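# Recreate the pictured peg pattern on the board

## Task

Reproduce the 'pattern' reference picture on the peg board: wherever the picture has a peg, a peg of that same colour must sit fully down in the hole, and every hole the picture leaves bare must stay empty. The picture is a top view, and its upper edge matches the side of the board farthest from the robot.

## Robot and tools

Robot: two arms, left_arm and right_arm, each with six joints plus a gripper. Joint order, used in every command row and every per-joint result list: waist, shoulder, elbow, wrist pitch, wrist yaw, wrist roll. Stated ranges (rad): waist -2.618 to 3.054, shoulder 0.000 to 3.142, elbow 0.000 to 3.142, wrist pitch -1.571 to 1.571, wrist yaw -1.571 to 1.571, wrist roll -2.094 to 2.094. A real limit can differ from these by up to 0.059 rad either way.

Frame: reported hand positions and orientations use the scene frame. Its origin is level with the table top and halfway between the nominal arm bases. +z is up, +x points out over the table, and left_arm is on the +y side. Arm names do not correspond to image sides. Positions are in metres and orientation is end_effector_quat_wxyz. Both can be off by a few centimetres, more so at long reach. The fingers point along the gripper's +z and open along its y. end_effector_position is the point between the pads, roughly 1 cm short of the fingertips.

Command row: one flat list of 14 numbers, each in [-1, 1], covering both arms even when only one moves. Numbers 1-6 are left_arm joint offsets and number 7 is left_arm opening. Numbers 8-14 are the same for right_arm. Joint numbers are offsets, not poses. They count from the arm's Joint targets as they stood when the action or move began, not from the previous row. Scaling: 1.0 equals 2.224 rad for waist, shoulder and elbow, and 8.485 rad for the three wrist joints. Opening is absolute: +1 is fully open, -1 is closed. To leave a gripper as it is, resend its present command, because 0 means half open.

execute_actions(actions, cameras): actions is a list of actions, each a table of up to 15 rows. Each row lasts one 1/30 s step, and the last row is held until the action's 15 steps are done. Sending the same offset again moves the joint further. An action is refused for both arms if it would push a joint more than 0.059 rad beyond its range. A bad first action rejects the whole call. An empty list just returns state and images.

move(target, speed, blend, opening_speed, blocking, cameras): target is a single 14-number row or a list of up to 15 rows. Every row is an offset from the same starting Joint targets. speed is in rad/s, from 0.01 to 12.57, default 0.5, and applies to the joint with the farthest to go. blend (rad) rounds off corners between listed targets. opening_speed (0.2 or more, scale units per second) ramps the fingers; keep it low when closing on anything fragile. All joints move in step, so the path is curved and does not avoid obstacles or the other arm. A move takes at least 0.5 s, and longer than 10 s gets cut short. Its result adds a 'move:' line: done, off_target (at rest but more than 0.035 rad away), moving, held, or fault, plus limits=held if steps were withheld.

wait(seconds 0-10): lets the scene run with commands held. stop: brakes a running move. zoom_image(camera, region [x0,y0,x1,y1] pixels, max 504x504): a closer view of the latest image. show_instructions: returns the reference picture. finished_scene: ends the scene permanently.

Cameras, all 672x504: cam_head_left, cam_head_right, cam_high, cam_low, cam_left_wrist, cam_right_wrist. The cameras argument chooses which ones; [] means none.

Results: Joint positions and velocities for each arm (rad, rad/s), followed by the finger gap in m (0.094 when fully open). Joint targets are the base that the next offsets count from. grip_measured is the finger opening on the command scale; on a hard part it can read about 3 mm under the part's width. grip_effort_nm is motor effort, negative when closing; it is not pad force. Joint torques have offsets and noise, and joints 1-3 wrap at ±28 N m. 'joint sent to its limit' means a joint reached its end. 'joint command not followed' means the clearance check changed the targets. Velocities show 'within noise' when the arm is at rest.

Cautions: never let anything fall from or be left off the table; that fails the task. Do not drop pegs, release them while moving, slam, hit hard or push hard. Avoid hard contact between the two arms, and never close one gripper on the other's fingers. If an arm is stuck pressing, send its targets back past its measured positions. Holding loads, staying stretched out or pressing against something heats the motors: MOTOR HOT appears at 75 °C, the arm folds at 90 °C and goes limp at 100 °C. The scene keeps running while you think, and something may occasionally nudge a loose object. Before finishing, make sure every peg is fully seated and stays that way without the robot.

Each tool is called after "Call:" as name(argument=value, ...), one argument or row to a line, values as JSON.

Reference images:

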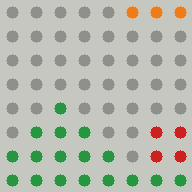

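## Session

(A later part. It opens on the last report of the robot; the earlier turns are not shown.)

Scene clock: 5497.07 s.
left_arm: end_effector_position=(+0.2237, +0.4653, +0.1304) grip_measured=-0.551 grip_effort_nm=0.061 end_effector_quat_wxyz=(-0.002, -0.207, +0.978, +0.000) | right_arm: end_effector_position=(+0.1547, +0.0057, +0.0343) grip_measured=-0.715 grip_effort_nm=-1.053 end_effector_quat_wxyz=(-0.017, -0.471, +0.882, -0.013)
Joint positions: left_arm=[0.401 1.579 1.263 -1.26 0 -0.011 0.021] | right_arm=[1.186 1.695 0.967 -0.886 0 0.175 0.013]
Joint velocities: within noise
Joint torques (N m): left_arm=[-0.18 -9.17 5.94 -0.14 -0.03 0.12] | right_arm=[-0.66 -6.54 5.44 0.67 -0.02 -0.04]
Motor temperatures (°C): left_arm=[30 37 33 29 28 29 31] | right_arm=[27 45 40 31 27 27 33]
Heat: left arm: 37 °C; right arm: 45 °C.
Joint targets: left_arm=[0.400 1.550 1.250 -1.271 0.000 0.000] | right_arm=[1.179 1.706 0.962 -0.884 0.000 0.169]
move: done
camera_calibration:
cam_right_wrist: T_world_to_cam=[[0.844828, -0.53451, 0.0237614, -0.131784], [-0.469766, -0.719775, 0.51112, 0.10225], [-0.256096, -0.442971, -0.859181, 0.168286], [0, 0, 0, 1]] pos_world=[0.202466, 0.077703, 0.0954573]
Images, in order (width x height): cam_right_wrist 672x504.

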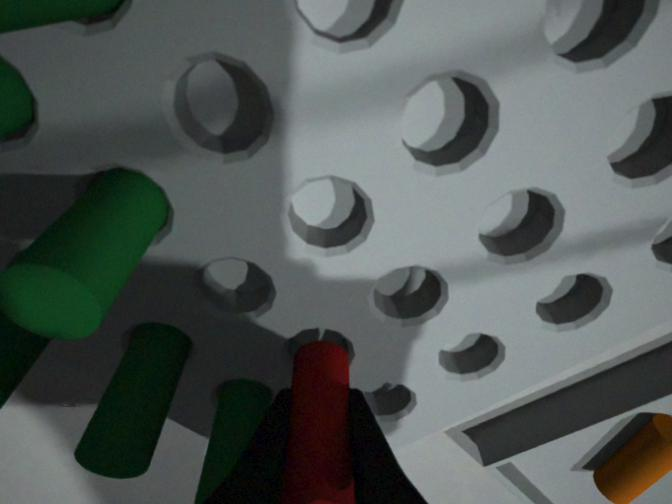

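Call:
move(
  target=[
    [0,0,0,0,0,0,-0.55,0,0.0063,-0.0054,0.0031,0,0,-1],
  ],
  speed=0.1,
  cameras=["cam_right_wrist"],
)

Call:
zoom_image(
  camera="cam_right_wrist",
  region=[240, 260, 420, 395],
)

Scene clock: 5504.10 s.
left_arm: end_effector_position=(+0.2237, +0.4653, +0.1304) grip_measured=-0.551 grip_effort_nm=0.061 end_effector_quat_wxyz=(-0.002, -0.207, +0.978, +0.000) | right_arm: end_effector_position=(+0.1560, +0.0085, +0.0307) grip_measured=-0.715 grip_effort_nm=-1.043 end_effector_quat_wxyz=(-0.015, -0.471, +0.882, -0.012)
Joint positions: left_arm=[0.401 1.579 1.263 -1.26 0 -0.011 0.021] | right_arm=[1.186 1.708 0.967 -0.867 0 0.175 0.013]
Joint velocities: within noise
Joint torques (N m): left_arm=[-0.08 -9.1 5.9 -0.15 -0.02 0.11] | right_arm=[-0.66 -6.58 4.29 0.77 -0.02 -0.04]
Motor temperatures (°C): left_arm=[30 37 33 29 28 29 31] | right_arm=[27 45 40 30 27 27 33]
Heat: left arm: 37 °C; right arm: 45 °C.
Joint targets: left_arm=[0.400 1.550 1.250 -1.271 0.000 0.000] | right_arm=[1.179 1.720 0.950 -0.858 0.000 0.169]
move: done
camera_calibration:
cam_right_wrist: T_world_to_cam=[[0.844795, -0.534592, 0.0230844, -0.131223], [-0.470692, -0.721913, 0.507238, 0.106938], [-0.254501, -0.439378, -0.861497, 0.166518], [0, 0, 0, 1]] pos_world=[0.20357, 0.0802132, 0.0922404]
Images, in order (width x height): cam_right_wrist 672x504.

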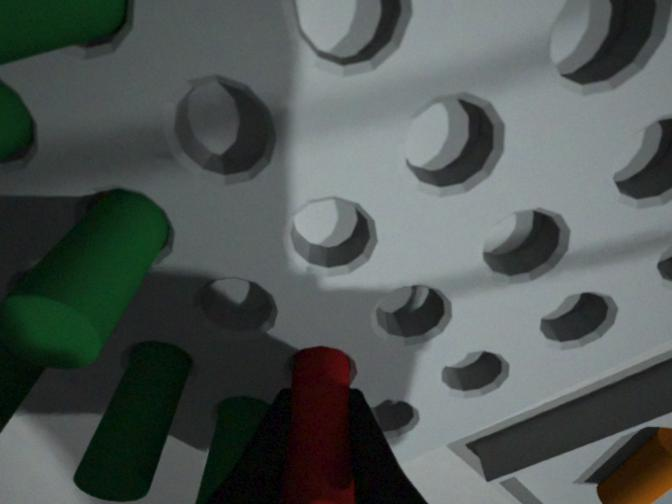

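Scaled by 2.800 from the camera's 672x504 image, which has a finer 960x720 frame.

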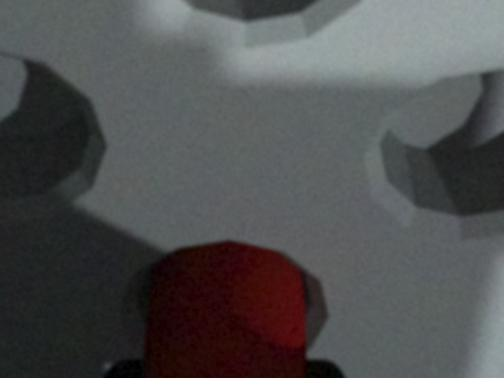

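Inside. Push, then release.

Call:
move(
  target=[
    [0,0,0,0,0,0,-0.55,0,0.0120,-0.0190,0.0080,0,0,-1],
  ],
  speed=0.1,
  cameras=[],
)

Scene clock: 5509.83 s.
left_arm: end_effector_position=(+0.2237, +0.4653, +0.1304) grip_measured=-0.551 grip_effort_nm=0.061 end_effector_quat_wxyz=(-0.002, -0.207, +0.978, +0.000) | right_arm: end_effector_position=(+0.1554, +0.0072, +0.0237) grip_measured=-0.715 grip_effort_nm=-1.043 end_effector_quat_wxyz=(-0.015, -0.471, +0.882, -0.012)
Joint positions: left_arm=[0.401 1.579 1.263 -1.26 0 -0.011 0.021] | right_arm=[1.186 1.717 0.945 -0.836 0 0.174 0.013]
Joint velocities: within noise
Joint torques (N m): left_arm=[-0.2 -9.09 6 -0.11 -0.01 0.09] | right_arm=[-0.66 -4.9 2.33 1.21 -0.01 -0.04]
Motor temperatures (°C): left_arm=[30 37 33 29 28 29 31] | right_arm=[27 45 40 30 27 27 33]
Heat: left arm: 37 °C; right arm: 45 °C.
Joint targets: left_arm=[0.400 1.550 1.250 -1.271 0.000 0.000] | right_arm=[1.179 1.747 0.908 -0.790 0.000 0.169]
move: off_target (right_arm); right_arm: the wrist pitch is farthest, 0.046 rad from its target
No camera images: "cameras" was empty.

Call:
move(
  target=[
    [0,0,0,0,0,0,-0.55,0,-0.0130,0.0180,-0.0078,0,0,-1],
    [0,0,0,0,0,0,-0.55,0,-0.0130,0.0180,-0.0078,0,0,-0.55],
    [0,0,0,0,0,0,-0.55,0,-0.0737,0.1210,-0.0433,0,0,-0.55],
    [0,0,0,0,0,0,-0.55,-0.3530,0.05,0.26,-0.0550,0,-0.0047,-0.3],
    [0,0,0,0,0,0,-0.55,-0.3530,0.1165,0.2487,-0.0297,0,-0.0047,-0.3],
  ],
  speed=[0.15,0.15,0.4,0.9,0.3],
  cameras=["cam_right_wrist"],
)

Scene clock: 5538.50 s.
left_arm: end_effector_position=(+0.2237, +0.4653, +0.1304) grip_measured=-0.551 grip_effort_nm=0.056 end_effector_quat_wxyz=(-0.002, -0.207, +0.978, +0.000) | right_arm: end_effector_position=(+0.3888, -0.1091, +0.0550) grip_measured=-0.303 grip_effort_nm=0.115 end_effector_quat_wxyz=(-0.011, -0.111, +0.994, -0.003)
Joint positions: left_arm=[0.401 1.579 1.263 -1.26 0 -0.011 0.021] | right_arm=[0.387 1.995 1.449 -1.049 0.001 0.135 0.033]
Joint velocities: within noise
Joint torques (N m): left_arm=[-0.14 -9.07 6.04 -0.15 0.01 0.11] | right_arm=[0.64 -10.33 7.45 0.76 -0.03 -0.04]
Motor temperatures (°C): left_arm=[30 37 33 29 28 29 31] | right_arm=[27 46 40 30 27 27 33]
Heat: left arm: 37 °C; right arm: 46 °C.
Joint targets: left_arm=[0.400 1.550 1.250 -1.271 0.000 0.000] | right_arm=[0.393 2.006 1.461 -1.042 0.000 0.129]
move: done; target 4's new numbers were sent with right_arm's elbow 0.037 rad from that target
camera_calibration:
cam_right_wrist: T_world_to_cam=[[0.24497, -0.9693, 0.0211556, -0.205478], [-0.844834, -0.202707, 0.495142, 0.322046], [-0.475653, -0.139168, -0.868554, 0.3142], [0, 0, 0, 1]] pos_world=[0.471862, -0.0901623, 0.117788]
Images, in order (width x height): cam_right_wrist 672x504.

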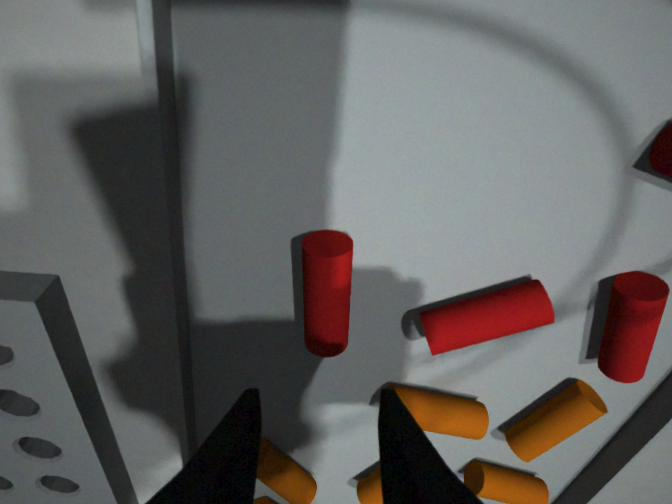

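Call:
move(
  target=[
    [0,0,0,0,0,0,-0.55,-0.0094,0.0306,-0.0009,0.0084,0,-0.0012,-0.3],
  ],
  speed=[0.2],
  cameras=["cam_right_wrist"],
)

Scene clock: 5556.87 s.
left_arm: end_effector_position=(+0.2237, +0.4653, +0.1304) grip_measured=-0.551 grip_effort_nm=0.066 end_effector_quat_wxyz=(-0.002, -0.207, +0.978, +0.000) | right_arm: end_effector_position=(+0.4004, -0.1078, +0.0316) grip_measured=-0.303 grip_effort_nm=0.115 end_effector_quat_wxyz=(-0.009, -0.112, +0.994, -0.003)
Joint positions: left_arm=[0.401 1.579 1.263 -1.26 0 -0.011 0.021] | right_arm=[0.38 2.061 1.449 -0.978 0.001 0.125 0.033]
Joint velocities: within noise
Joint torques (N m): left_arm=[0.01 -9.07 5.87 -0.14 0.02 0.13] | right_arm=[-0.65 -10.7 7.13 0.77 -0.04 -0.05]
Motor temperatures (°C): left_arm=[30 37 33 29 28 29 31] | right_arm=[27 46 41 30 27 27 32]
Heat: left arm: 37 °C; right arm: 46 °C.
Joint targets: left_arm=[0.400 1.550 1.250 -1.271 0.000 0.000] | right_arm=[0.373 2.074 1.459 -0.970 0.000 0.119]
move: done
camera_calibration:
cam_right_wrist: T_world_to_cam=[[0.247133, -0.968766, 0.0204599, -0.207341], [-0.846567, -0.205591, 0.490975, 0.344259], [-0.471434, -0.138657, -0.870933, 0.298015], [0, 0, 0, 1]] pos_world=[0.483173, -0.0887668, 0.0947705]
Images, in order (width x height): cam_right_wrist 672x504.

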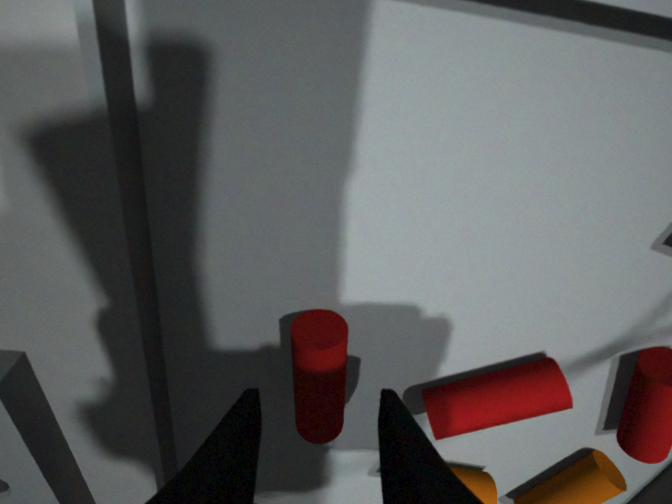

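Call:
move(
  target=[
    [0,0,0,0,0,0,-0.55,0,0.0081,-0.0184,0.0066,0,0,-0.3],
    [0,0,0,0,0,0,-0.55,0,0.0081,-0.0184,0.0066,0,0,-1],
  ],
  speed=[0.1],
  cameras=["cam_right_wrist"],
)

speed must be one number or one for each of the 2 targets, got a list of 1; nothing of the call was run

Call:
move(
  target=[
    [0,0,0,0,0,0,-0.55,0,0.0081,-0.0184,0.0066,0,0,-0.3],
    [0,0,0,0,0,0,-0.55,0,0.0081,-0.0184,0.0066,0,0,-1],
  ],
  speed=0.1,
  cameras=["cam_right_wrist"],
)

Scene clock: 5574.23 s.
left_arm: end_effector_position=(+0.2237, +0.4653, +0.1304) grip_measured=-0.551 grip_effort_nm=0.051 end_effector_quat_wxyz=(-0.002, -0.207, +0.978, +0.000) | right_arm: end_effector_position=(+0.4066, -0.1055, +0.0214) grip_measured=-0.717 grip_effort_nm=-1.033 end_effector_quat_wxyz=(+0.003, -0.113, +0.994, +0.000)
Joint positions: left_arm=[0.401 1.579 1.263 -1.26 0 -0.011 0.021] | right_arm=[0.38 2.077 1.431 -0.919 0.001 0.124 0.013]
Joint velocities: within noise
Joint torques (N m): left_arm=[0.02 -9.13 5.94 -0.13 -0.03 0.11] | right_arm=[-0.64 -10.62 5 0.78 -0.03 -0.04]
Motor temperatures (°C): left_arm=[30 37 33 29 28 29 31] | right_arm=[27 47 41 30 27 27 32]
Heat: left arm: 37 °C; right arm: 47 °C.
Joint targets: left_arm=[0.400 1.550 1.250 -1.271 0.000 0.000] | right_arm=[0.373 2.092 1.418 -0.914 0.000 0.119]
move: done
camera_calibration:
cam_right_wrist: T_world_to_cam=[[0.247374, -0.968753, 0.0180024, -0.206565], [-0.857599, -0.210268, 0.469372, 0.359377], [-0.450921, -0.131549, -0.882817, 0.285045], [0, 0, 0, 1]] pos_world=[0.487833, -0.0870478, 0.0866793]
Images, in order (width x height): cam_right_wrist 672x504.

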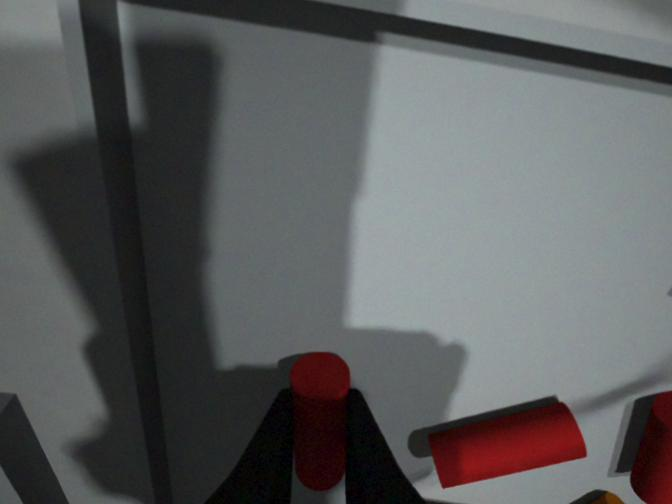

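Call:
move(
  target=[
    [0,0,0,0,0,0,-0.55,0,-0.0481,0.1088,-0.0349,0,0,-1],
    [0,0,0,0,0,0,-0.55,-0.3476,0.1524,0.3786,-0.0593,0,-0.0140,-1],
    [0,0,0,0,0,0,-0.55,-0.3476,0.1592,0.2819,-0.0325,0,-0.0140,-1],
    [0,0,0,0,0,0,-0.55,-0.3476,0.1722,0.2819,-0.0291,0,-0.0140,-1],
  ],
  speed=[0.3,0.8,0.4,0.06],
  cameras=[],
)

Scene clock: 5590.03 s.
left_arm: end_effector_position=(+0.2237, +0.4653, +0.1304) grip_measured=-0.551 grip_effort_nm=0.066 end_effector_quat_wxyz=(-0.002, -0.207, +0.978, +0.000) | right_arm: end_effector_position=(+0.4792, -0.4348, +0.0197) grip_measured=-0.717 grip_effort_nm=-1.048 end_effector_quat_wxyz=(+0.002, +0.217, +0.976, -0.002)
Joint positions: left_arm=[0.401 1.579 1.263 -1.26 0 -0.011 0.021] | right_arm=[-0.403 2.451 2.057 -1.173 0.003 0.006 0.013]
Joint velocities: within noise
Joint torques (N m): left_arm=[-0.14 -9.06 5.94 -0.14 0 0.12] | right_arm=[0.18 -13.46 5.53 0.85 -0.05 -0.04]
Motor temperatures (°C): left_arm=[30 37 33 29 28 29 31] | right_arm=[27 50 41 30 27 27 33]
Heat: left arm: 37 °C; right arm: 50 °C.
Joint targets: left_arm=[0.400 1.550 1.250 -1.271 0.000 0.000] | right_arm=[-0.401 2.475 2.045 -1.161 0.001 0.000]
move: done
No camera images: "cameras" was empty.

Call:
move(
  target=[
    [0,0,0,0,0,0,-0.55,0,-0.0020,0,-0.0006,0,0,-1],
    [0,0,0,0,0,0,-0.55,0,-0.0020,0,-0.0006,0,0,-0.3],
    [0,0,0,0,0,0,-0.55,0,-0.0222,0.0971,-0.0302,0,0,-0.3],
  ],
  speed=[0.1,0.1,0.4],
  cameras=["cam_right_wrist"],
)

Scene clock: 5597.70 s.
left_arm: end_effector_position=(+0.2237, +0.4653, +0.1304) grip_measured=-0.551 grip_effort_nm=0.061 end_effector_quat_wxyz=(-0.002, -0.207, +0.978, +0.000) | right_arm: end_effector_position=(+0.4680, -0.4297, +0.0632) grip_measured=-0.303 grip_effort_nm=0.120 end_effector_quat_wxyz=(-0.029, +0.217, +0.976, +0.004)
Joint positions: left_arm=[0.401 1.579 1.263 -1.26 0 -0.011 0.021] | right_arm=[-0.403 2.451 2.229 -1.406 0.003 0.006 0.033]
Joint velocities: within noise
Joint torques (N m): left_arm=[-0.09 -9.01 6.01 -0.18 -0.03 0.12] | right_arm=[0.2 -18.09 9.76 0.48 -0.06 -0.04]
Motor temperatures (°C): left_arm=[30 37 33 29 28 29 31] | right_arm=[27 52 41 30 27 27 33]
Heat: left arm: 37 °C; right arm: 52 °C.
Joint targets: left_arm=[0.400 1.550 1.250 -1.271 0.000 0.000] | right_arm=[-0.401 2.425 2.261 -1.417 0.001 0.000]
move: done
camera_calibration:
cam_right_wrist: T_world_to_cam=[[-0.400771, -0.915965, 0.0197887, -0.210567], [-0.775664, 0.35072, 0.524729, 0.523439], [-0.487574, 0.194947, -0.851039, 0.462398], [0, 0, 0, 1]] pos_world=[0.547077, -0.466596, 0.123023]
Images, in order (width x height): cam_right_wrist 672x504.

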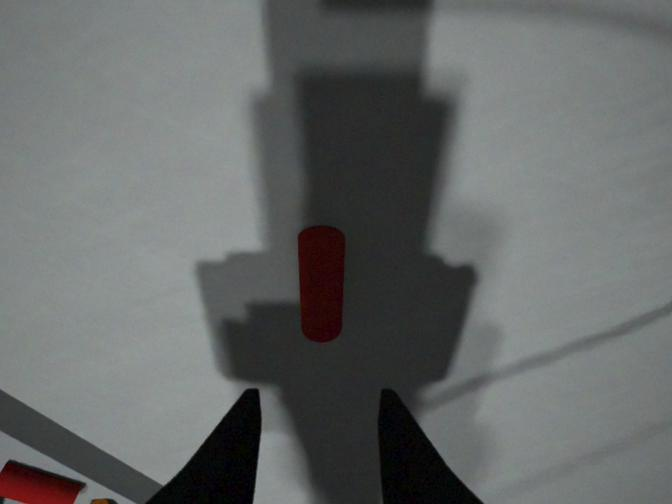

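Call:
move(
  target=[
    [0,0,0,0,0,0,-0.55,-0.0020,-0.2878,-0.6929,0.2271,0,0,-0.3],
    [0,0,0,0,0,0,-0.55,-0.0020,-0.1844,-0.7176,0.2549,0,0,-0.3],
    [0,0,0,0,0,0,-0.55,-0.0020,-0.1844,-0.7176,0.2549,0,0,-1],
    [0,0,0,0,0,0,-0.55,-0.0020,-0.2900,-0.6974,0.2288,0,0,-1],
  ],
  speed=[0.8,0.3,0.3,0.3],
  cameras=["cam_right_wrist"],
)

Scene clock: 5622.37 s.
left_arm: end_effector_position=(+0.2237, +0.4653, +0.1304) grip_measured=-0.551 grip_effort_nm=0.061 end_effector_quat_wxyz=(-0.002, -0.207, +0.978, +0.000) | right_arm: end_effector_position=(+0.4535, -0.4230, +0.0556) grip_measured=-0.698 grip_effort_nm=-1.053 end_effector_quat_wxyz=(+0.451, +0.193, +0.866, -0.099)
Joint positions: left_arm=[0.401 1.579 1.263 -1.26 0 -0.011 0.021] | right_arm=[-0.403 1.814 0.681 0.521 0.003 0.006 0.014]
Joint velocities: within noise
Joint torques (N m): left_arm=[-0.14 -9.11 5.86 -0.14 0.03 0.14] | right_arm=[-0.21 -12.18 8.72 2.24 -0.05 -0.04]
Motor temperatures (°C): left_arm=[30 37 33 29 28 29 31] | right_arm=[27 59 42 31 27 27 32]
Heat: left arm: 37 °C; right arm: 59 °C.
Joint targets: left_arm=[0.400 1.550 1.250 -1.271 0.000 0.000] | right_arm=[-0.405 1.781 0.710 0.524 0.001 0.000]
move: done
camera_calibration:
cam_right_wrist: T_world_to_cam=[[-0.424377, -0.905088, 0.02683, -0.195198], [-0.814608, 0.36868, -0.447759, 0.593159], [0.395369, -0.211875, -0.893752, -0.122545], [0, 0, 0, 1]] pos_world=[0.448805, -0.421322, 0.161304]
Images, in order (width x height): cam_right_wrist 672x504.

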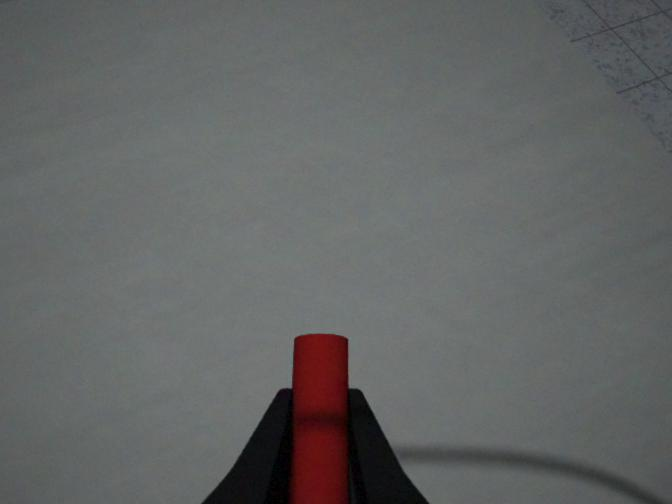

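Call:
move(
  target=[
    [0,0,0,0,0,0,-0.55,0,-0.0130,0.2873,-0.1914,0,0,-1],
    [0,0,0,0,0,0,-0.55,-0.2226,-0.0130,0.2873,-0.1914,0,0,-1],
    [0,0,0,0,0,0,-0.55,-0.2226,0.0877,0.2805,-0.2319,0,0,-1],
    [0,0,0,0,0,0,-0.55,-0.2226,0.1273,0.2387,-0.2113,0,0,-1],
    [0,0,0,0,0,0,-0.55,-0.2226,0.1318,0.2387,-0.2101,0,0,-1],
  ],
  speed=[1.0,0.8,0.5,0.25,0.05],
  blend=[0.05,0.05,0.03,0,0],
  cameras=[],
)

Call:
move(
  target=[
    [0,0,0,0,0,0,-0.55,0,-0.0050,0,-0.0012,0,0,-1],
    [0,0,0,0,0,0,-0.55,0,-0.0050,0,-0.0012,0,0,-0.3],
    [0,0,0,0,0,0,-0.55,0,-0.0022,0.1347,-0.0330,0,0,-0.3],
    [0,0,0,0,0,0,-0.55,0,-0.2666,-0.1205,0.0204,0,0,-0.3],
  ],
  speed=[0.15,0.15,0.3,0.6],
  cameras=["cam_right_wrist"],
)

Scene clock: 5649.40 s.
left_arm: end_effector_position=(+0.2237, +0.4653, +0.1304) grip_measured=-0.551 grip_effort_nm=0.056 end_effector_quat_wxyz=(-0.002, -0.207, +0.978, +0.000) | right_arm: end_effector_position=(+0.1906, -0.4273, +0.0204) grip_measured=-0.698 grip_effort_nm=-1.048 end_effector_quat_wxyz=(-0.220, +0.438, +0.865, +0.109)
Joint positions: left_arm=[0.401 1.579 1.263 -1.26 0 -0.011 0.021] | right_arm=[-0.905 2.052 1.252 -1.268 0.002 0.004 0.014]
Joint velocities: within noise
Joint torques (N m): left_arm=[0.01 -9.09 5.94 -0.16 -0.02 0.12] | right_arm=[0.43 -8.23 3.73 -0.12 -0.03 -0.03]
Motor temperatures (°C): left_arm=[30 37 33 29 28 29 31] | right_arm=[27 52 42 33 27 27 33]
Heat: left arm: 37 °C; right arm: 52 °C.
Joint targets: left_arm=[0.400 1.550 1.250 -1.271 0.000 0.000] | right_arm=[-0.900 2.074 1.240 -1.259 0.000 0.000]
move: done
No camera images: "cameras" was empty.

Scene clock: 5653.43 s.
left_arm: end_effector_position=(+0.2237, +0.4653, +0.1304) grip_measured=-0.551 grip_effort_nm=0.066 end_effector_quat_wxyz=(-0.002, -0.207, +0.978, +0.000) | right_arm: end_effector_position=(+0.1893, -0.4255, +0.0846) grip_measured=-0.303 grip_effort_nm=0.115 end_effector_quat_wxyz=(-0.019, +0.452, +0.892, +0.008)
Joint positions: left_arm=[0.401 1.579 1.263 -1.26 0 -0.011 0.021] | right_arm=[-0.905 1.505 0.987 -1.093 0.002 0.004 0.033]
Joint velocities: within noise
Joint torques (N m): left_arm=[-0.23 -9.07 5.9 -0.14 -0.04 0.08] | right_arm=[0.4 -8.34 5.05 0.74 -0.03 -0.02]
Motor temperatures (°C): left_arm=[30 37 33 29 28 29 31] | right_arm=[27 52 42 32 27 27 33]
Heat: left arm: 37 °C; right arm: 52 °C.
Joint targets: left_arm=[0.400 1.550 1.250 -1.271 0.000 0.000] | right_arm=[-0.900 1.481 0.972 -1.086 0.000 0.000]
move: done
camera_calibration:
cam_right_wrist: T_world_to_cam=[[-0.791189, -0.611291, 0.0185384, -0.115256], [-0.518405, 0.686433, 0.509966, 0.389951], [-0.324463, 0.393869, -0.859995, 0.39847], [0, 0, 0, 1]] pos_world=[0.240252, -0.495075, 0.145957]
Images, in order (width x height): cam_right_wrist 672x504.

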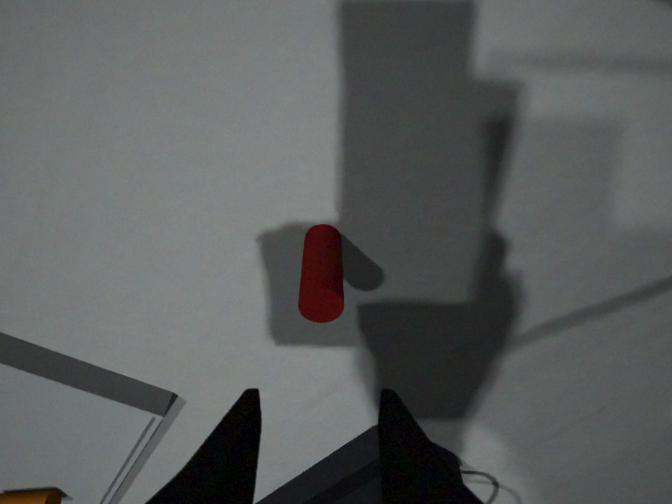

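Call:
move(
  target=[
    [0,0,0,0,0,0,-0.55,0,0.0635,-0.0768,0.0331,0,0,-0.3],
    [0,0,0,0,0,0,-0.55,0,0.0635,-0.0768,0.0331,0,0,-1],
    [0,0,0,0,0,0,-0.55,0,0.0054,0.0481,-0.0078,0,0,-1],
    [0,0,0,0,0,0,-0.55,0.9088,0.0054,0.0481,-0.0078,0,0.0138,-1],
  ],
  speed=[0.25,0.3,0.3,0.9],
  cameras=[],
)

Call:
move(
  target=[0,0,0,0,0,0,-0.55,0,0.0526,-0.0940,0.0308,0,0,-1],
  speed=0.2,
  cameras=["cam_right_wrist"],
)

Call:
zoom_image(
  camera="cam_right_wrist",
  region=[240, 260, 420, 395],
)

Scene clock: 5668.03 s.
left_arm: end_effector_position=(+0.2237, +0.4653, +0.1304) grip_measured=-0.551 grip_effort_nm=0.056 end_effector_quat_wxyz=(-0.002, -0.207, +0.978, +0.000) | right_arm: end_effector_position=(+0.1602, -0.0227, +0.0963) grip_measured=-0.715 grip_effort_nm=-1.043 end_effector_quat_wxyz=(-0.017, -0.470, +0.882, -0.012)
Joint positions: left_arm=[0.401 1.579 1.263 -1.26 0 -0.011 0.021] | right_arm=[1.118 1.519 1.048 -1.141 0.001 0.11 0.013]
Joint velocities: within noise
Joint torques (N m): left_arm=[-0.2 -8.95 5.81 -0.13 -0.02 0.14] | right_arm=[0.34 -8.8 9.59 0.53 -0.02 0.07]
Motor temperatures (°C): left_arm=[30 37 33 29 28 29 31] | right_arm=[27 49 42 31 27 27 33]
Heat: left arm: 37 °C; right arm: 49 °C.
Joint targets: left_arm=[0.400 1.550 1.250 -1.271 0.000 0.000] | right_arm=[1.121 1.493 1.080 -1.152 0.001 0.117]
move: done
No camera images: "cameras" was empty.

Scene clock: 5669.97 s.
left_arm: end_effector_position=(+0.2237, +0.4653, +0.1304) grip_measured=-0.551 grip_effort_nm=0.066 end_effector_quat_wxyz=(-0.002, -0.207, +0.978, +0.000) | right_arm: end_effector_position=(+0.1596, -0.0238, +0.0380) grip_measured=-0.715 grip_effort_nm=-1.048 end_effector_quat_wxyz=(-0.019, -0.470, +0.883, -0.013)
Joint positions: left_arm=[0.401 1.579 1.263 -1.26 0 -0.011 0.021] | right_arm=[1.118 1.601 0.882 -0.898 0.001 0.111 0.013]
Joint velocities: within noise
Joint torques (N m): left_arm=[-0.18 -9.02 5.93 -0.17 0.02 0.1] | right_arm=[0.34 -5.76 4.83 0.72 -0.03 0.08]
Motor temperatures (°C): left_arm=[30 37 33 29 28 29 31] | right_arm=[27 49 42 31 27 27 33]
Heat: left arm: 37 °C; right arm: 49 °C.
Joint targets: left_arm=[0.400 1.550 1.250 -1.271 0.000 0.000] | right_arm=[1.121 1.610 0.870 -0.891 0.001 0.117]
move: done
camera_calibration:
cam_right_wrist: T_world_to_cam=[[0.843058, -0.537363, 0.0222145, -0.151487], [-0.470353, -0.716639, 0.514973, 0.0813219], [-0.260808, -0.444601, -0.856919, 0.160213], [0, 0, 0, 1]] pos_world=[0.207747, 0.0481057, 0.0987761]
Images, in order (width x height): cam_right_wrist 672x504.

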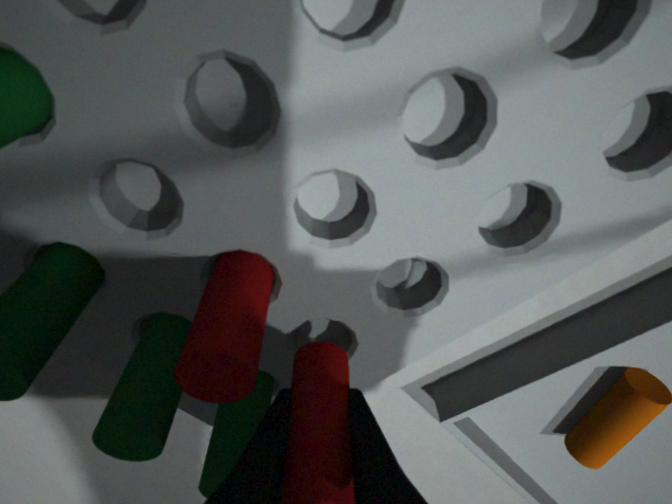

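Scaled by 2.800 from the camera's 672x504 image, which has a finer 960x720 frame.

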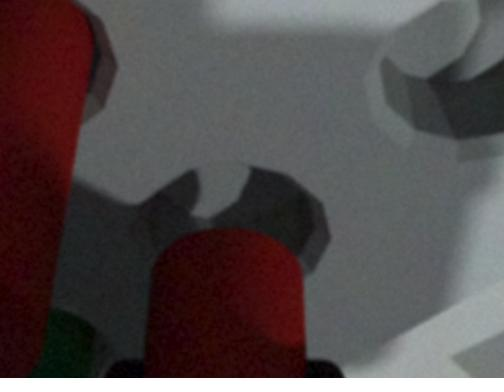

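Call:
move(
  target=[0,0,0,0,0,0,-0.55,-0.0036,0.0049,0.0100,0.0010,0,-0.0007,-1],
  speed=0.1,
  cameras=["cam_right_wrist"],
)

Call:
zoom_image(
  camera="cam_right_wrist",
  region=[240, 260, 420, 395],
)

Scene clock: 5683.87 s.
left_arm: end_effector_position=(+0.2237, +0.4653, +0.1304) grip_measured=-0.551 grip_effort_nm=0.066 end_effector_quat_wxyz=(-0.002, -0.207, +0.978, +0.000) | right_arm: end_effector_position=(+0.1601, -0.0228, +0.0360) grip_measured=-0.715 grip_effort_nm=-1.043 end_effector_quat_wxyz=(-0.019, -0.470, +0.883, -0.014)
Joint positions: left_arm=[0.401 1.579 1.263 -1.26 0 -0.011 0.021] | right_arm=[1.118 1.61 0.882 -0.89 0.001 0.111 0.013]
Joint velocities: within noise
Joint torques (N m): left_arm=[-0.05 -9.1 5.98 -0.12 0 0.12] | right_arm=[-0.44 -5.64 6.91 0.72 -0.02 0.02]
Motor temperatures (°C): left_arm=[30 37 33 29 28 29 31] | right_arm=[27 47 41 31 27 27 33]
Heat: left arm: 37 °C; right arm: 47 °C.
Joint targets: left_arm=[0.400 1.550 1.250 -1.271 0.000 0.000] | right_arm=[1.113 1.621 0.893 -0.882 0.001 0.111]
move: done
camera_calibration:
cam_right_wrist: T_world_to_cam=[[0.84305, -0.537376, 0.0222204, -0.151355], [-0.470259, -0.716447, 0.515325, 0.0833576], [-0.261004, -0.444894, -0.856706, 0.15918], [0, 0, 0, 1]] pos_world=[0.208347, 0.0492049, 0.0967777]
Images, in order (width x height): cam_right_wrist 672x504.

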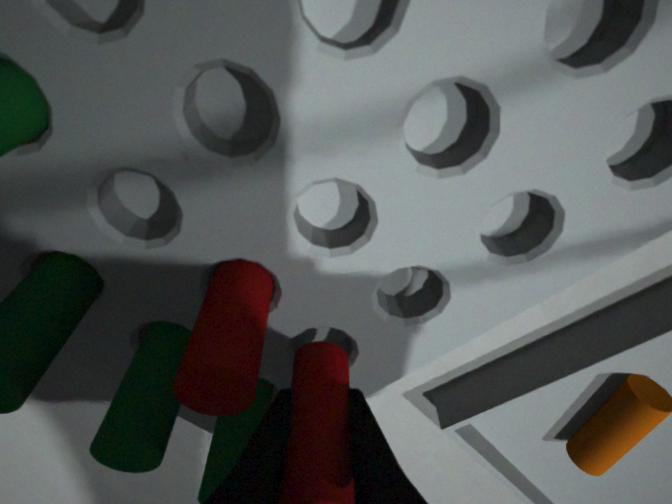

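Scaled by 2.800 from the camera's 672x504 image, which has a finer 960x720 frame.

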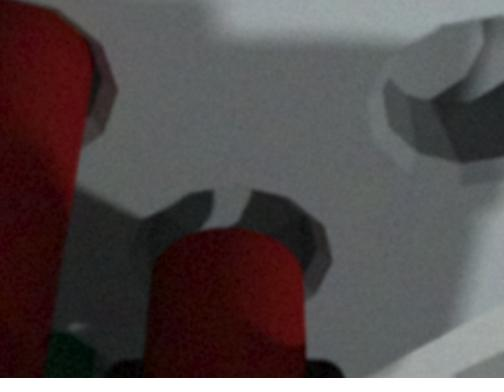

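Call:
move(
  target=[
    [0,0,0,0,0,0,-0.55,-0.0036,0,0,0,0,0,-1],
    [0,0,0,0,0,0,-0.55,-0.0036,0.0054,-0.0150,0.0034,0,0,-1],
  ],
  speed=0.1,
  cameras=["cam_right_wrist"],
)

Call:
zoom_image(
  camera="cam_right_wrist",
  region=[240, 260, 420, 395],
)

Scene clock: 5694.87 s.
left_arm: end_effector_position=(+0.2237, +0.4653, +0.1304) grip_measured=-0.551 grip_effort_nm=0.071 end_effector_quat_wxyz=(-0.002, -0.207, +0.978, +0.000) | right_arm: end_effector_position=(+0.1621, -0.0218, +0.0309) grip_measured=-0.715 grip_effort_nm=-1.053 end_effector_quat_wxyz=(-0.017, -0.467, +0.884, -0.012)
Joint positions: left_arm=[0.401 1.579 1.263 -1.26 0 -0.011 0.021] | right_arm=[1.113 1.622 0.872 -0.862 0.001 0.111 0.013]
Joint velocities: within noise
Joint torques (N m): left_arm=[-0.2 -8.99 5.85 -0.19 -0.03 0.14] | right_arm=[-0.7 -5.74 4.67 0.75 -0.02 0.03]
Motor temperatures (°C): left_arm=[30 37 33 29 28 29 31] | right_arm=[27 47 41 30 27 27 33]
Heat: left arm: 37 °C; right arm: 47 °C.
Joint targets: left_arm=[0.400 1.550 1.250 -1.271 0.000 0.000] | right_arm=[1.105 1.633 0.859 -0.853 0.001 0.111]
move: done
camera_calibration:
cam_right_wrist: T_world_to_cam=[[0.840129, -0.54195, 0.0217508, -0.151983], [-0.475244, -0.716211, 0.511063, 0.088555], [-0.261392, -0.439696, -0.859268, 0.155959], [0, 0, 0, 1]] pos_world=[0.210537, 0.0496309, 0.0920588]
Images, in order (width x height): cam_right_wrist 672x504.

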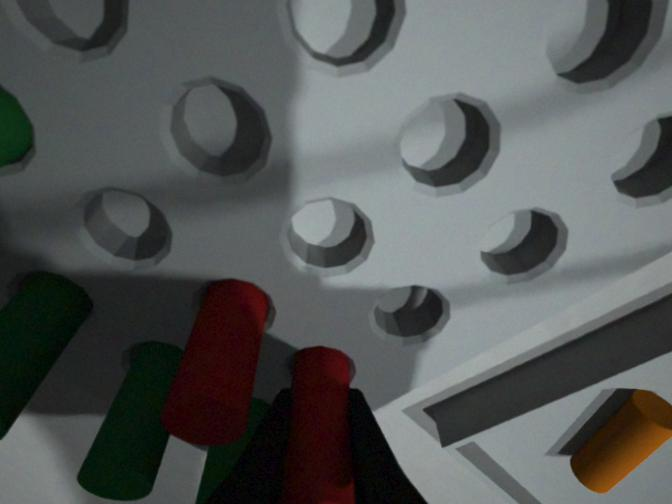

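Scaled by 2.800 from the camera's 672x504 image, which has a finer 960x720 frame.

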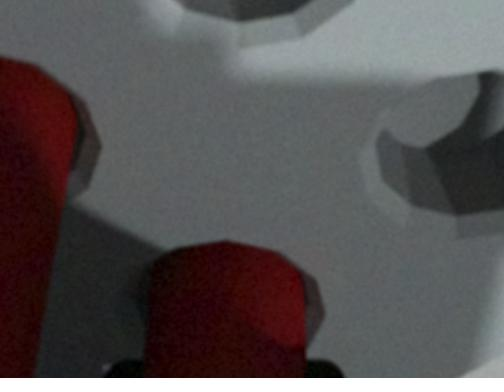

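Call:
move(
  target=[0,0,0,0,0,0,-0.55,0,0.0120,-0.0190,0.0080,0,0,-1],
  speed=0.1,
  cameras=[],
)

Call:
move(
  target=[
    [0,0,0,0,0,0,-0.55,0,-0.0130,0.0180,-0.0078,0,0,-1],
    [0,0,0,0,0,0,-0.55,0,-0.0130,0.0180,-0.0078,0,0,-0.55],
    [0,0,0,0,0,0,-0.55,0,-0.0737,0.1210,-0.0433,0,0,-0.55],
    [0,0,0,0,0,0,-0.55,-0.3907,0.0899,0.3071,-0.0489,0,0.1301,-0.3],
    [0,0,0,0,0,0,-0.55,-0.3907,0.1542,0.2788,-0.0275,0,0.1301,-0.3],
  ],
  speed=[0.15,0.15,0.4,0.9,0.3],
  cameras=["cam_right_wrist"],
)

Scene clock: 5726.93 s.
left_arm: end_effector_position=(+0.2237, +0.4653, +0.1304) grip_measured=-0.551 grip_effort_nm=0.061 end_effector_quat_wxyz=(-0.002, -0.207, +0.978, +0.000) | right_arm: end_effector_position=(+0.1615, -0.0228, +0.0238) grip_measured=-0.715 grip_effort_nm=-1.048 end_effector_quat_wxyz=(-0.017, -0.467, +0.884, -0.012)
Joint positions: left_arm=[0.401 1.579 1.263 -1.26 0 -0.011 0.021] | right_arm=[1.113 1.633 0.851 -0.831 0.001 0.111 0.013]
Joint velocities: within noise
Joint torques (N m): left_arm=[-0.14 -9.07 5.82 -0.14 -0.01 0.11] | right_arm=[-0.72 -4.29 2.62 1.18 -0.02 0.02]
Motor temperatures (°C): left_arm=[30 37 33 29 28 29 31] | right_arm=[27 47 39 30 27 27 34]
Heat: left arm: 37 °C; right arm: 47 °C.
Joint targets: left_arm=[0.400 1.550 1.250 -1.271 0.000 0.000] | right_arm=[1.105 1.659 0.817 -0.785 0.001 0.111]
move: off_target (right_arm); right_arm: the wrist pitch is farthest, 0.046 rad from its target
No camera images: "cameras" was empty.

Scene clock: 5732.90 s.
left_arm: end_effector_position=(+0.2237, +0.4653, +0.1304) grip_measured=-0.551 grip_effort_nm=0.066 end_effector_quat_wxyz=(-0.002, -0.207, +0.978, +0.000) | right_arm: end_effector_position=(+0.4118, -0.1612, +0.0559) grip_measured=-0.303 grip_effort_nm=0.115 end_effector_quat_wxyz=(+0.003, +0.482, +0.876, +0.003)
Joint positions: left_arm=[0.401 1.579 1.263 -1.26 0 -0.011 0.021] | right_arm=[0.232 1.992 1.449 -1.019 -0.001 1.208 0.033]
Joint velocities: within noise
Joint torques (N m): left_arm=[-0.05 -9.06 5.96 -0.17 -0.01 0.12] | right_arm=[0.4 -10.44 5.34 0.74 -0.01 0.08]
Motor temperatures (°C): left_arm=[30 37 33 29 28 29 31] | right_arm=[27 47 40 30 27 27 33]
Heat: left arm: 37 °C; right arm: 47 °C.
Joint targets: left_arm=[0.400 1.550 1.250 -1.271 0.000 0.000] | right_arm=[0.236 2.002 1.437 -1.019 0.000 1.215]
move: done; target 4's new numbers were sent with right_arm's elbow 0.036 rad from that target
camera_calibration:
cam_right_wrist: T_world_to_cam=[[-0.83078, -0.556526, 0.00911716, 0.248574], [-0.486902, 0.734588, 0.472554, 0.335346], [-0.269686, 0.388149, -0.881255, 0.319585], [0, 0, 0, 1]] pos_world=[0.455979, -0.23205, 0.120901]
Images, in order (width x height): cam_right_wrist 672x504.

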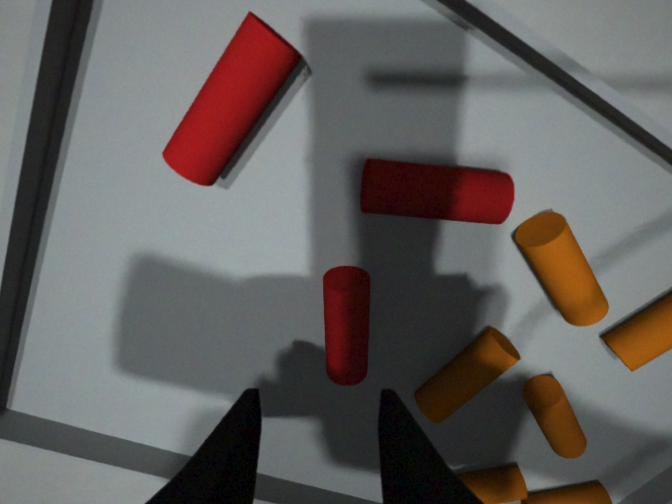

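Call:
move(
  target=[
    [0,0,0,0,0,0,-0.55,-0.0121,0,0,0,0,-0.0022,-0.3],
    [0,0,0,0,0,0,-0.55,-0.0121,0.0085,-0.0283,0.0091,0,-0.0022,-0.3],
  ],
  speed=0.2,
  cameras=["cam_right_wrist"],
)

Scene clock: 5752.43 s.
left_arm: end_effector_position=(+0.2237, +0.4653, +0.1304) grip_measured=-0.551 grip_effort_nm=0.056 end_effector_quat_wxyz=(-0.002, -0.207, +0.978, +0.000) | right_arm: end_effector_position=(+0.4103, -0.1682, +0.0358) grip_measured=-0.303 grip_effort_nm=0.120 end_effector_quat_wxyz=(+0.003, +0.487, +0.873, +0.003)
Joint positions: left_arm=[0.401 1.579 1.263 -1.26 0 -0.011 0.021] | right_arm=[0.214 2.007 1.387 -0.942 -0.002 1.202 0.033]
Joint velocities: within noise
Joint torques (N m): left_arm=[-0.05 -9.09 6.02 -0.16 0.01 0.12] | right_arm=[-0.42 -10.13 5.07 0.73 -0.01 -0.04]
Motor temperatures (°C): left_arm=[30 37 33 29 28 29 31] | right_arm=[27 51 40 30 27 27 32]
Heat: left arm: 37 °C; right arm: 51 °C.
Joint targets: left_arm=[0.400 1.550 1.250 -1.271 0.000 0.000] | right_arm=[0.209 2.021 1.374 -0.941 0.000 1.196]
move: done
camera_calibration:
cam_right_wrist: T_world_to_cam=[[-0.837509, -0.546346, 0.00915696, 0.248014], [-0.477675, 0.740174, 0.473254, 0.346469], [-0.265338, 0.391981, -0.880878, 0.303042], [0, 0, 0, 1]] pos_world=[0.453622, -0.239733, 0.100704]
Images, in order (width x height): cam_right_wrist 672x504.

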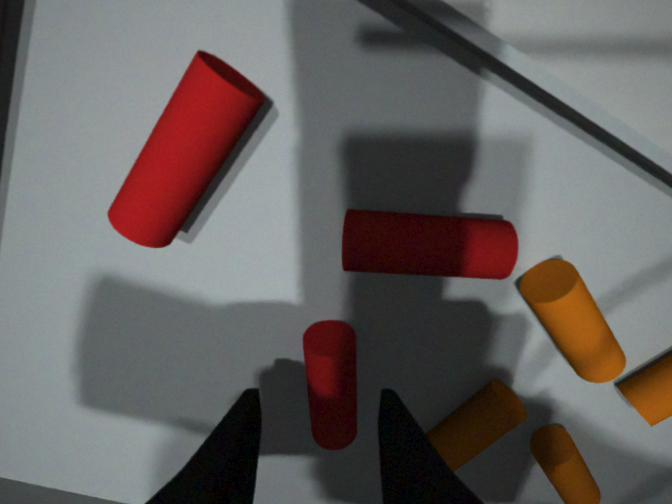

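Call:
move(
  target=[
    [0,0,0,0,0,0,-0.55,-0.0024,0.0094,-0.0142,0.0062,0,0,-0.3],
    [0,0,0,0,0,0,-0.55,-0.0024,0.0094,-0.0142,0.0062,0,0,-1],
  ],
  speed=0.1,
  cameras=["cam_right_wrist"],
)

Scene clock: 5765.13 s.
left_arm: end_effector_position=(+0.2237, +0.4653, +0.1304) grip_measured=-0.551 grip_effort_nm=0.066 end_effector_quat_wxyz=(-0.002, -0.207, +0.978, +0.000) | right_arm: end_effector_position=(+0.4119, -0.1691, +0.0223) grip_measured=-0.725 grip_effort_nm=-1.028 end_effector_quat_wxyz=(+0.006, +0.488, +0.873, +0.006)
Joint positions: left_arm=[0.401 1.579 1.263 -1.26 0 -0.011 0.021] | right_arm=[0.211 2.026 1.357 -0.885 -0.002 1.201 0.013]
Joint velocities: within noise
Joint torques (N m): left_arm=[-0.14 -9.02 5.91 -0.15 -0.01 0.09] | right_arm=[-0.65 -9.96 4.86 0.72 0 -0.03]
Motor temperatures (°C): left_arm=[30 37 33 29 28 29 31] | right_arm=[27 50 40 30 27 27 32]
Heat: left arm: 37 °C; right arm: 50 °C.
Joint targets: left_arm=[0.400 1.550 1.250 -1.271 0.000 0.000] | right_arm=[0.204 2.042 1.343 -0.889 0.000 1.197]
move: done
camera_calibration:
cam_right_wrist: T_world_to_cam=[[-0.838771, -0.54448, 0.00210636, 0.250093], [-0.479564, 0.74059, 0.470685, 0.355176], [-0.257838, 0.393787, -0.882299, 0.289134], [0, 0, 0, 1]] pos_world=[0.45465, -0.240726, 0.0873994]
Images, in order (width x height): cam_right_wrist 672x504.

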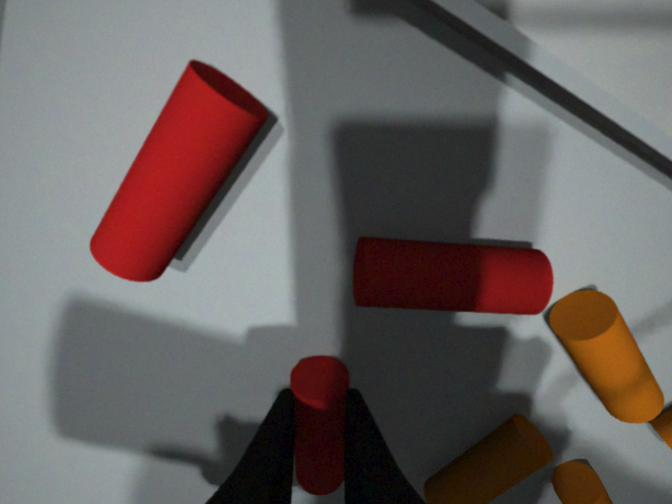

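Call:
move(
  target=[
    [0,0,0,0,0,0,-0.55,0,-0.0486,0.1124,-0.0355,0,0,-1],
    [0,0,0,0,0,0,-0.55,-0.2716,0.1749,0.4123,-0.0622,0,-0.1411,-1],
    [0,0,0,0,0,0,-0.55,-0.2716,0.1817,0.3156,-0.0355,0,-0.1411,-1],
    [0,0,0,0,0,0,-0.55,-0.2716,0.1942,0.3152,-0.0322,0,-0.1411,-1],
  ],
  speed=[0.4,0.8,0.4,0.06],
  blend=[0.03,0,0,0],
  cameras=["cam_right_wrist"],
)

Scene clock: 5825.70 s.
left_arm: end_effector_position=(+0.2237, +0.4653, +0.1304) grip_measured=-0.551 grip_effort_nm=0.061 end_effector_quat_wxyz=(-0.002, -0.207, +0.978, +0.000) | right_arm: end_effector_position=(+0.4783, -0.4354, +0.0208) grip_measured=-0.727 grip_effort_nm=-1.048 end_effector_quat_wxyz=(+0.002, +0.219, +0.976, +0.001)
Joint positions: left_arm=[0.401 1.579 1.263 -1.26 0 -0.011 0.021] | right_arm=[-0.407 2.448 2.056 -1.176 -0.003 0.006 0.013]
Joint velocities: within noise
Joint torques (N m): left_arm=[-0.08 -8.99 5.89 -0.15 -0.02 0.1] | right_arm=[0.65 -13.34 5.46 0.89 0.01 -0.05]
Motor temperatures (°C): left_arm=[30 37 33 29 28 29 31] | right_arm=[27 52 40 30 27 27 34]
Heat: left arm: 37 °C; right arm: 52 °C.
Joint targets: left_arm=[0.400 1.550 1.250 -1.271 0.000 0.000] | right_arm=[-0.400 2.474 2.044 -1.162 0.001 -0.001]
move: done
camera_calibration:
cam_right_wrist: T_world_to_cam=[[-0.405465, -0.913991, 0.014789, -0.207677], [-0.80298, 0.363856, 0.472052, 0.575588], [-0.436832, 0.179525, -0.881447, 0.4021], [0, 0, 0, 1]] pos_world=[0.55363, -0.471433, 0.0857936]
Images, in order (width x height): cam_right_wrist 672x504.

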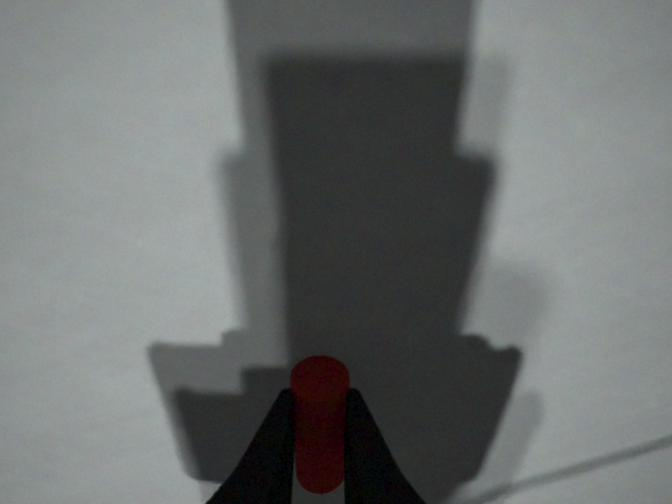

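Call:
move(
  target=[
    [0,0,0,0,0,0,-0.55,0,-0.002,0,-0.0006,0,0,-1],
    [0,0,0,0,0,0,-0.55,0,-0.002,0,-0.0006,0,0,-0.3],
    [0,0,0,0,0,0,-0.55,0,-0.0220,0.0976,-0.0301,0,0,-0.3],
  ],
  speed=[0.15,0.15,0.4],
  cameras=["cam_right_wrist"],
)

Scene clock: 5834.33 s.
left_arm: end_effector_position=(+0.2237, +0.4653, +0.1304) grip_measured=-0.551 grip_effort_nm=0.061 end_effector_quat_wxyz=(-0.002, -0.207, +0.978, +0.000) | right_arm: end_effector_position=(+0.4677, -0.4304, +0.0639) grip_measured=-0.303 grip_effort_nm=0.115 end_effector_quat_wxyz=(-0.027, +0.219, +0.975, +0.007)
Joint positions: left_arm=[0.401 1.579 1.263 -1.26 0 -0.011 0.021] | right_arm=[-0.407 2.45 2.229 -1.406 -0.003 0.005 0.033]
Joint velocities: within noise
Joint torques (N m): left_arm=[-0.16 -8.92 5.82 -0.12 -0.01 0.15] | right_arm=[0.68 -18.03 9.73 0.5 0.01 -0.04]
Motor temperatures (°C): left_arm=[30 37 33 29 28 29 31] | right_arm=[27 52 40 30 27 27 33]
Heat: left arm: 37 °C; right arm: 52 °C.
Joint targets: left_arm=[0.400 1.550 1.250 -1.271 0.000 0.000] | right_arm=[-0.400 2.425 2.261 -1.418 0.001 -0.001]
move: done
camera_calibration:
cam_right_wrist: T_world_to_cam=[[-0.404349, -0.914503, 0.0136458, -0.208717], [-0.776253, 0.351035, 0.523647, 0.523575], [-0.483666, 0.201143, -0.851826, 0.463878], [0, 0, 0, 1]] pos_world=[0.546395, -0.467971, 0.123823]
Images, in order (width x height): cam_right_wrist 672x504.

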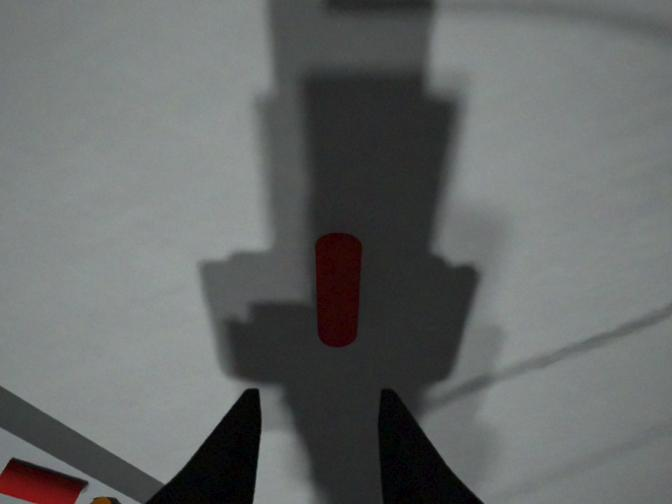

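Call:
move(
  target=[
    [0,0,0,0,0,0,-0.55,-0.0067,-0.2878,-0.6929,0.2271,0,0,-0.3],
    [0,0,0,0,0,0,-0.55,-0.0067,-0.1844,-0.7176,0.2549,0,0,-0.3],
    [0,0,0,0,0,0,-0.55,-0.0067,-0.1844,-0.7176,0.2549,0,0,-1],
    [0,0,0,0,0,0,-0.55,-0.0067,-0.2900,-0.6974,0.2288,0,0,-1],
  ],
  speed=[0.8,0.3,0.3,0.3],
  cameras=["cam_right_wrist"],
)

Scene clock: 5847.93 s.
left_arm: end_effector_position=(+0.2237, +0.4653, +0.1304) grip_measured=-0.551 grip_effort_nm=0.061 end_effector_quat_wxyz=(-0.002, -0.207, +0.978, +0.000) | right_arm: end_effector_position=(+0.4532, -0.4237, +0.0559) grip_measured=-0.698 grip_effort_nm=-1.038 end_effector_quat_wxyz=(+0.451, +0.193, +0.866, -0.098)
Joint positions: left_arm=[0.401 1.579 1.263 -1.26 0 -0.011 0.021] | right_arm=[-0.407 1.813 0.681 0.521 -0.003 0.004 0.014]
Joint velocities: within noise
Joint torques (N m): left_arm=[-0.17 -9.03 5.83 -0.15 0.02 0.1] | right_arm=[-0.76 -12.19 8.72 2.22 0.01 -0.03]
Motor temperatures (°C): left_arm=[30 37 33 29 28 29 31] | right_arm=[27 54 41 30 27 27 33]
Heat: left arm: 37 °C; right arm: 54 °C.
Joint targets: left_arm=[0.400 1.550 1.250 -1.271 0.000 0.000] | right_arm=[-0.415 1.780 0.710 0.524 0.001 -0.001]
move: done
camera_calibration:
cam_right_wrist: T_world_to_cam=[[-0.422698, -0.905927, 0.0249462, -0.196985], [-0.81465, 0.367761, -0.448439, 0.593042], [0.397079, -0.209877, -0.893465, -0.122279], [0, 0, 0, 1]] pos_world=[0.448411, -0.422215, 0.161606]
Images, in order (width x height): cam_right_wrist 672x504.

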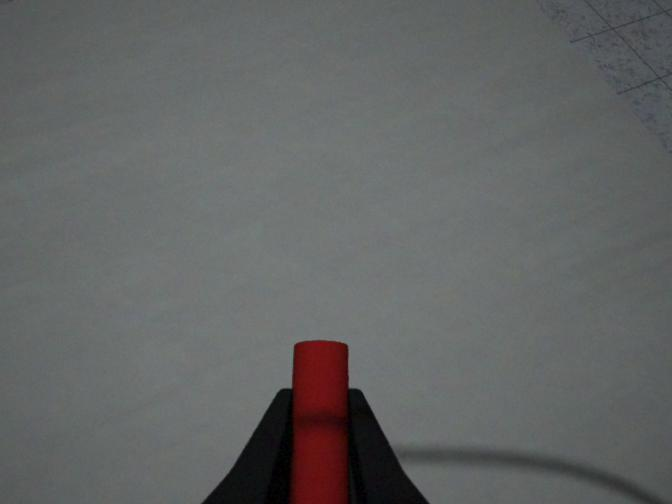

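Call:
move(
  target=[
    [0,0,0,0,0,0,-0.55,0,-0.0130,0.2873,-0.1914,0,0,-1],
    [0,0,0,0,0,0,-0.55,-0.2181,-0.0130,0.2873,-0.1914,0,0,-1],
    [0,0,0,0,0,0,-0.55,-0.2181,0.0877,0.2805,-0.2319,0,0,-1],
    [0,0,0,0,0,0,-0.55,-0.2181,0.1273,0.2387,-0.2113,0,0,-1],
    [0,0,0,0,0,0,-0.55,-0.2181,0.1318,0.2387,-0.2101,0,0,-1],
  ],
  speed=[1.0,0.8,0.5,0.25,0.05],
  blend=[0.05,0.05,0.03,0,0],
  cameras=["cam_right_wrist"],
)

Call:
move(
  target=[
    [0,0,0,0,0,0,-0.55,0,-0.005,0,-0.0012,0,0,-1],
    [0,0,0,0,0,0,-0.55,0,-0.005,0,-0.0012,0,0,-0.3],
    [0,0,0,0,0,0,-0.55,0,-0.0022,0.1347,-0.0330,0,0,-0.3],
    [0,0,0,0,0,0,-0.55,0,-0.2666,-0.1205,0.0204,0,0,-0.3],
  ],
  speed=[0.15,0.15,0.3,0.6],
  cameras=["cam_right_wrist"],
)

Scene clock: 5865.63 s.
left_arm: end_effector_position=(+0.2237, +0.4653, +0.1304) grip_measured=-0.551 grip_effort_nm=0.061 end_effector_quat_wxyz=(-0.002, -0.207, +0.978, +0.000) | right_arm: end_effector_position=(+0.1911, -0.4269, +0.0206) grip_measured=-0.698 grip_effort_nm=-1.048 end_effector_quat_wxyz=(-0.220, +0.437, +0.865, +0.110)
Joint positions: left_arm=[0.401 1.579 1.263 -1.26 0 -0.011 0.021] | right_arm=[-0.903 2.052 1.252 -1.268 0 0.003 0.014]
Joint velocities: within noise
Joint torques (N m): left_arm=[-0.13 -8.99 5.97 -0.11 0 0.12] | right_arm=[0.32 -8.28 3.74 -0.12 -0.01 -0.03]
Motor temperatures (°C): left_arm=[30 37 33 29 28 29 31] | right_arm=[27 53 41 32 27 27 33]
Heat: left arm: 37 °C; right arm: 53 °C.
Joint targets: left_arm=[0.400 1.550 1.250 -1.271 0.000 0.000] | right_arm=[-0.900 2.073 1.241 -1.259 0.001 -0.001]
move: done
camera_calibration:
cam_right_wrist: T_world_to_cam=[[-0.787198, -0.616681, 0.00500782, -0.116211], [-0.334189, 0.433391, 0.836953, 0.274601], [-0.518303, 0.657173, -0.547252, 0.487475], [0, 0, 0, 1]] pos_world=[0.252947, -0.511031, 0.0375258]
Images, in order (width x height): cam_right_wrist 672x504.

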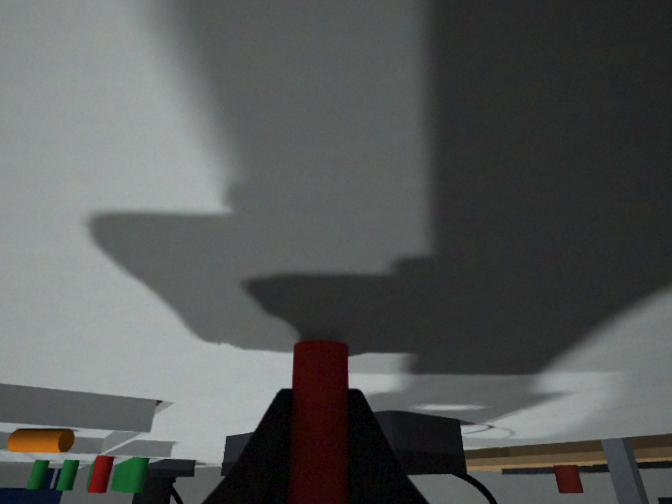

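Scene clock: 5869.67 s.
left_arm: end_effector_position=(+0.2237, +0.4653, +0.1304) grip_measured=-0.551 grip_effort_nm=0.061 end_effector_quat_wxyz=(-0.002, -0.207, +0.978, +0.000) | right_arm: end_effector_position=(+0.1898, -0.4251, +0.0848) grip_measured=-0.303 grip_effort_nm=0.115 end_effector_quat_wxyz=(-0.018, +0.451, +0.892, +0.009)
Joint positions: left_arm=[0.401 1.579 1.263 -1.26 0 -0.011 0.021] | right_arm=[-0.903 1.504 0.987 -1.093 0 0.003 0.033]
Joint velocities: within noise
Joint torques (N m): left_arm=[-0.05 -8.9 5.94 -0.11 0.03 0.11] | right_arm=[0.34 -8.31 5.07 0.74 -0.02 -0.03]
Motor temperatures (°C): left_arm=[30 37 33 29 28 29 31] | right_arm=[27 52 41 32 27 27 33]
Heat: left arm: 37 °C; right arm: 52 °C.
Joint targets: left_arm=[0.400 1.550 1.250 -1.271 0.000 0.000] | right_arm=[-0.900 1.480 0.973 -1.086 0.001 -0.001]
move: done
camera_calibration:
cam_right_wrist: T_world_to_cam=[[-0.790122, -0.612735, 0.0161933, -0.11517], [-0.520837, 0.685079, 0.509308, 0.389899], [-0.323165, 0.393982, -0.860432, 0.398485], [0, 0, 0, 1]] pos_world=[0.240852, -0.494676, 0.146156]
Images, in order (width x height): cam_right_wrist 672x504.

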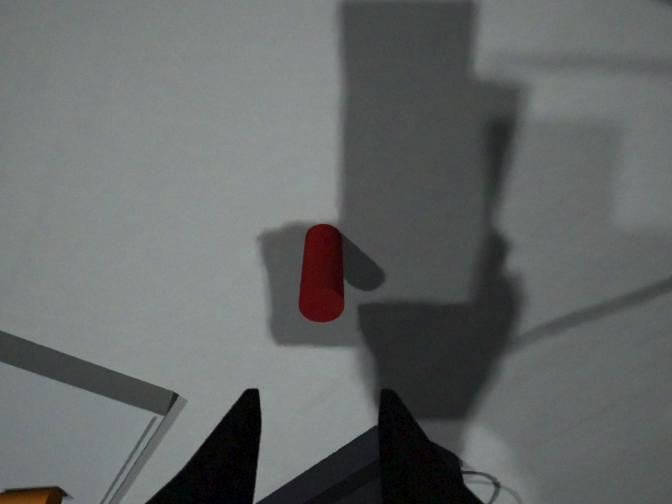

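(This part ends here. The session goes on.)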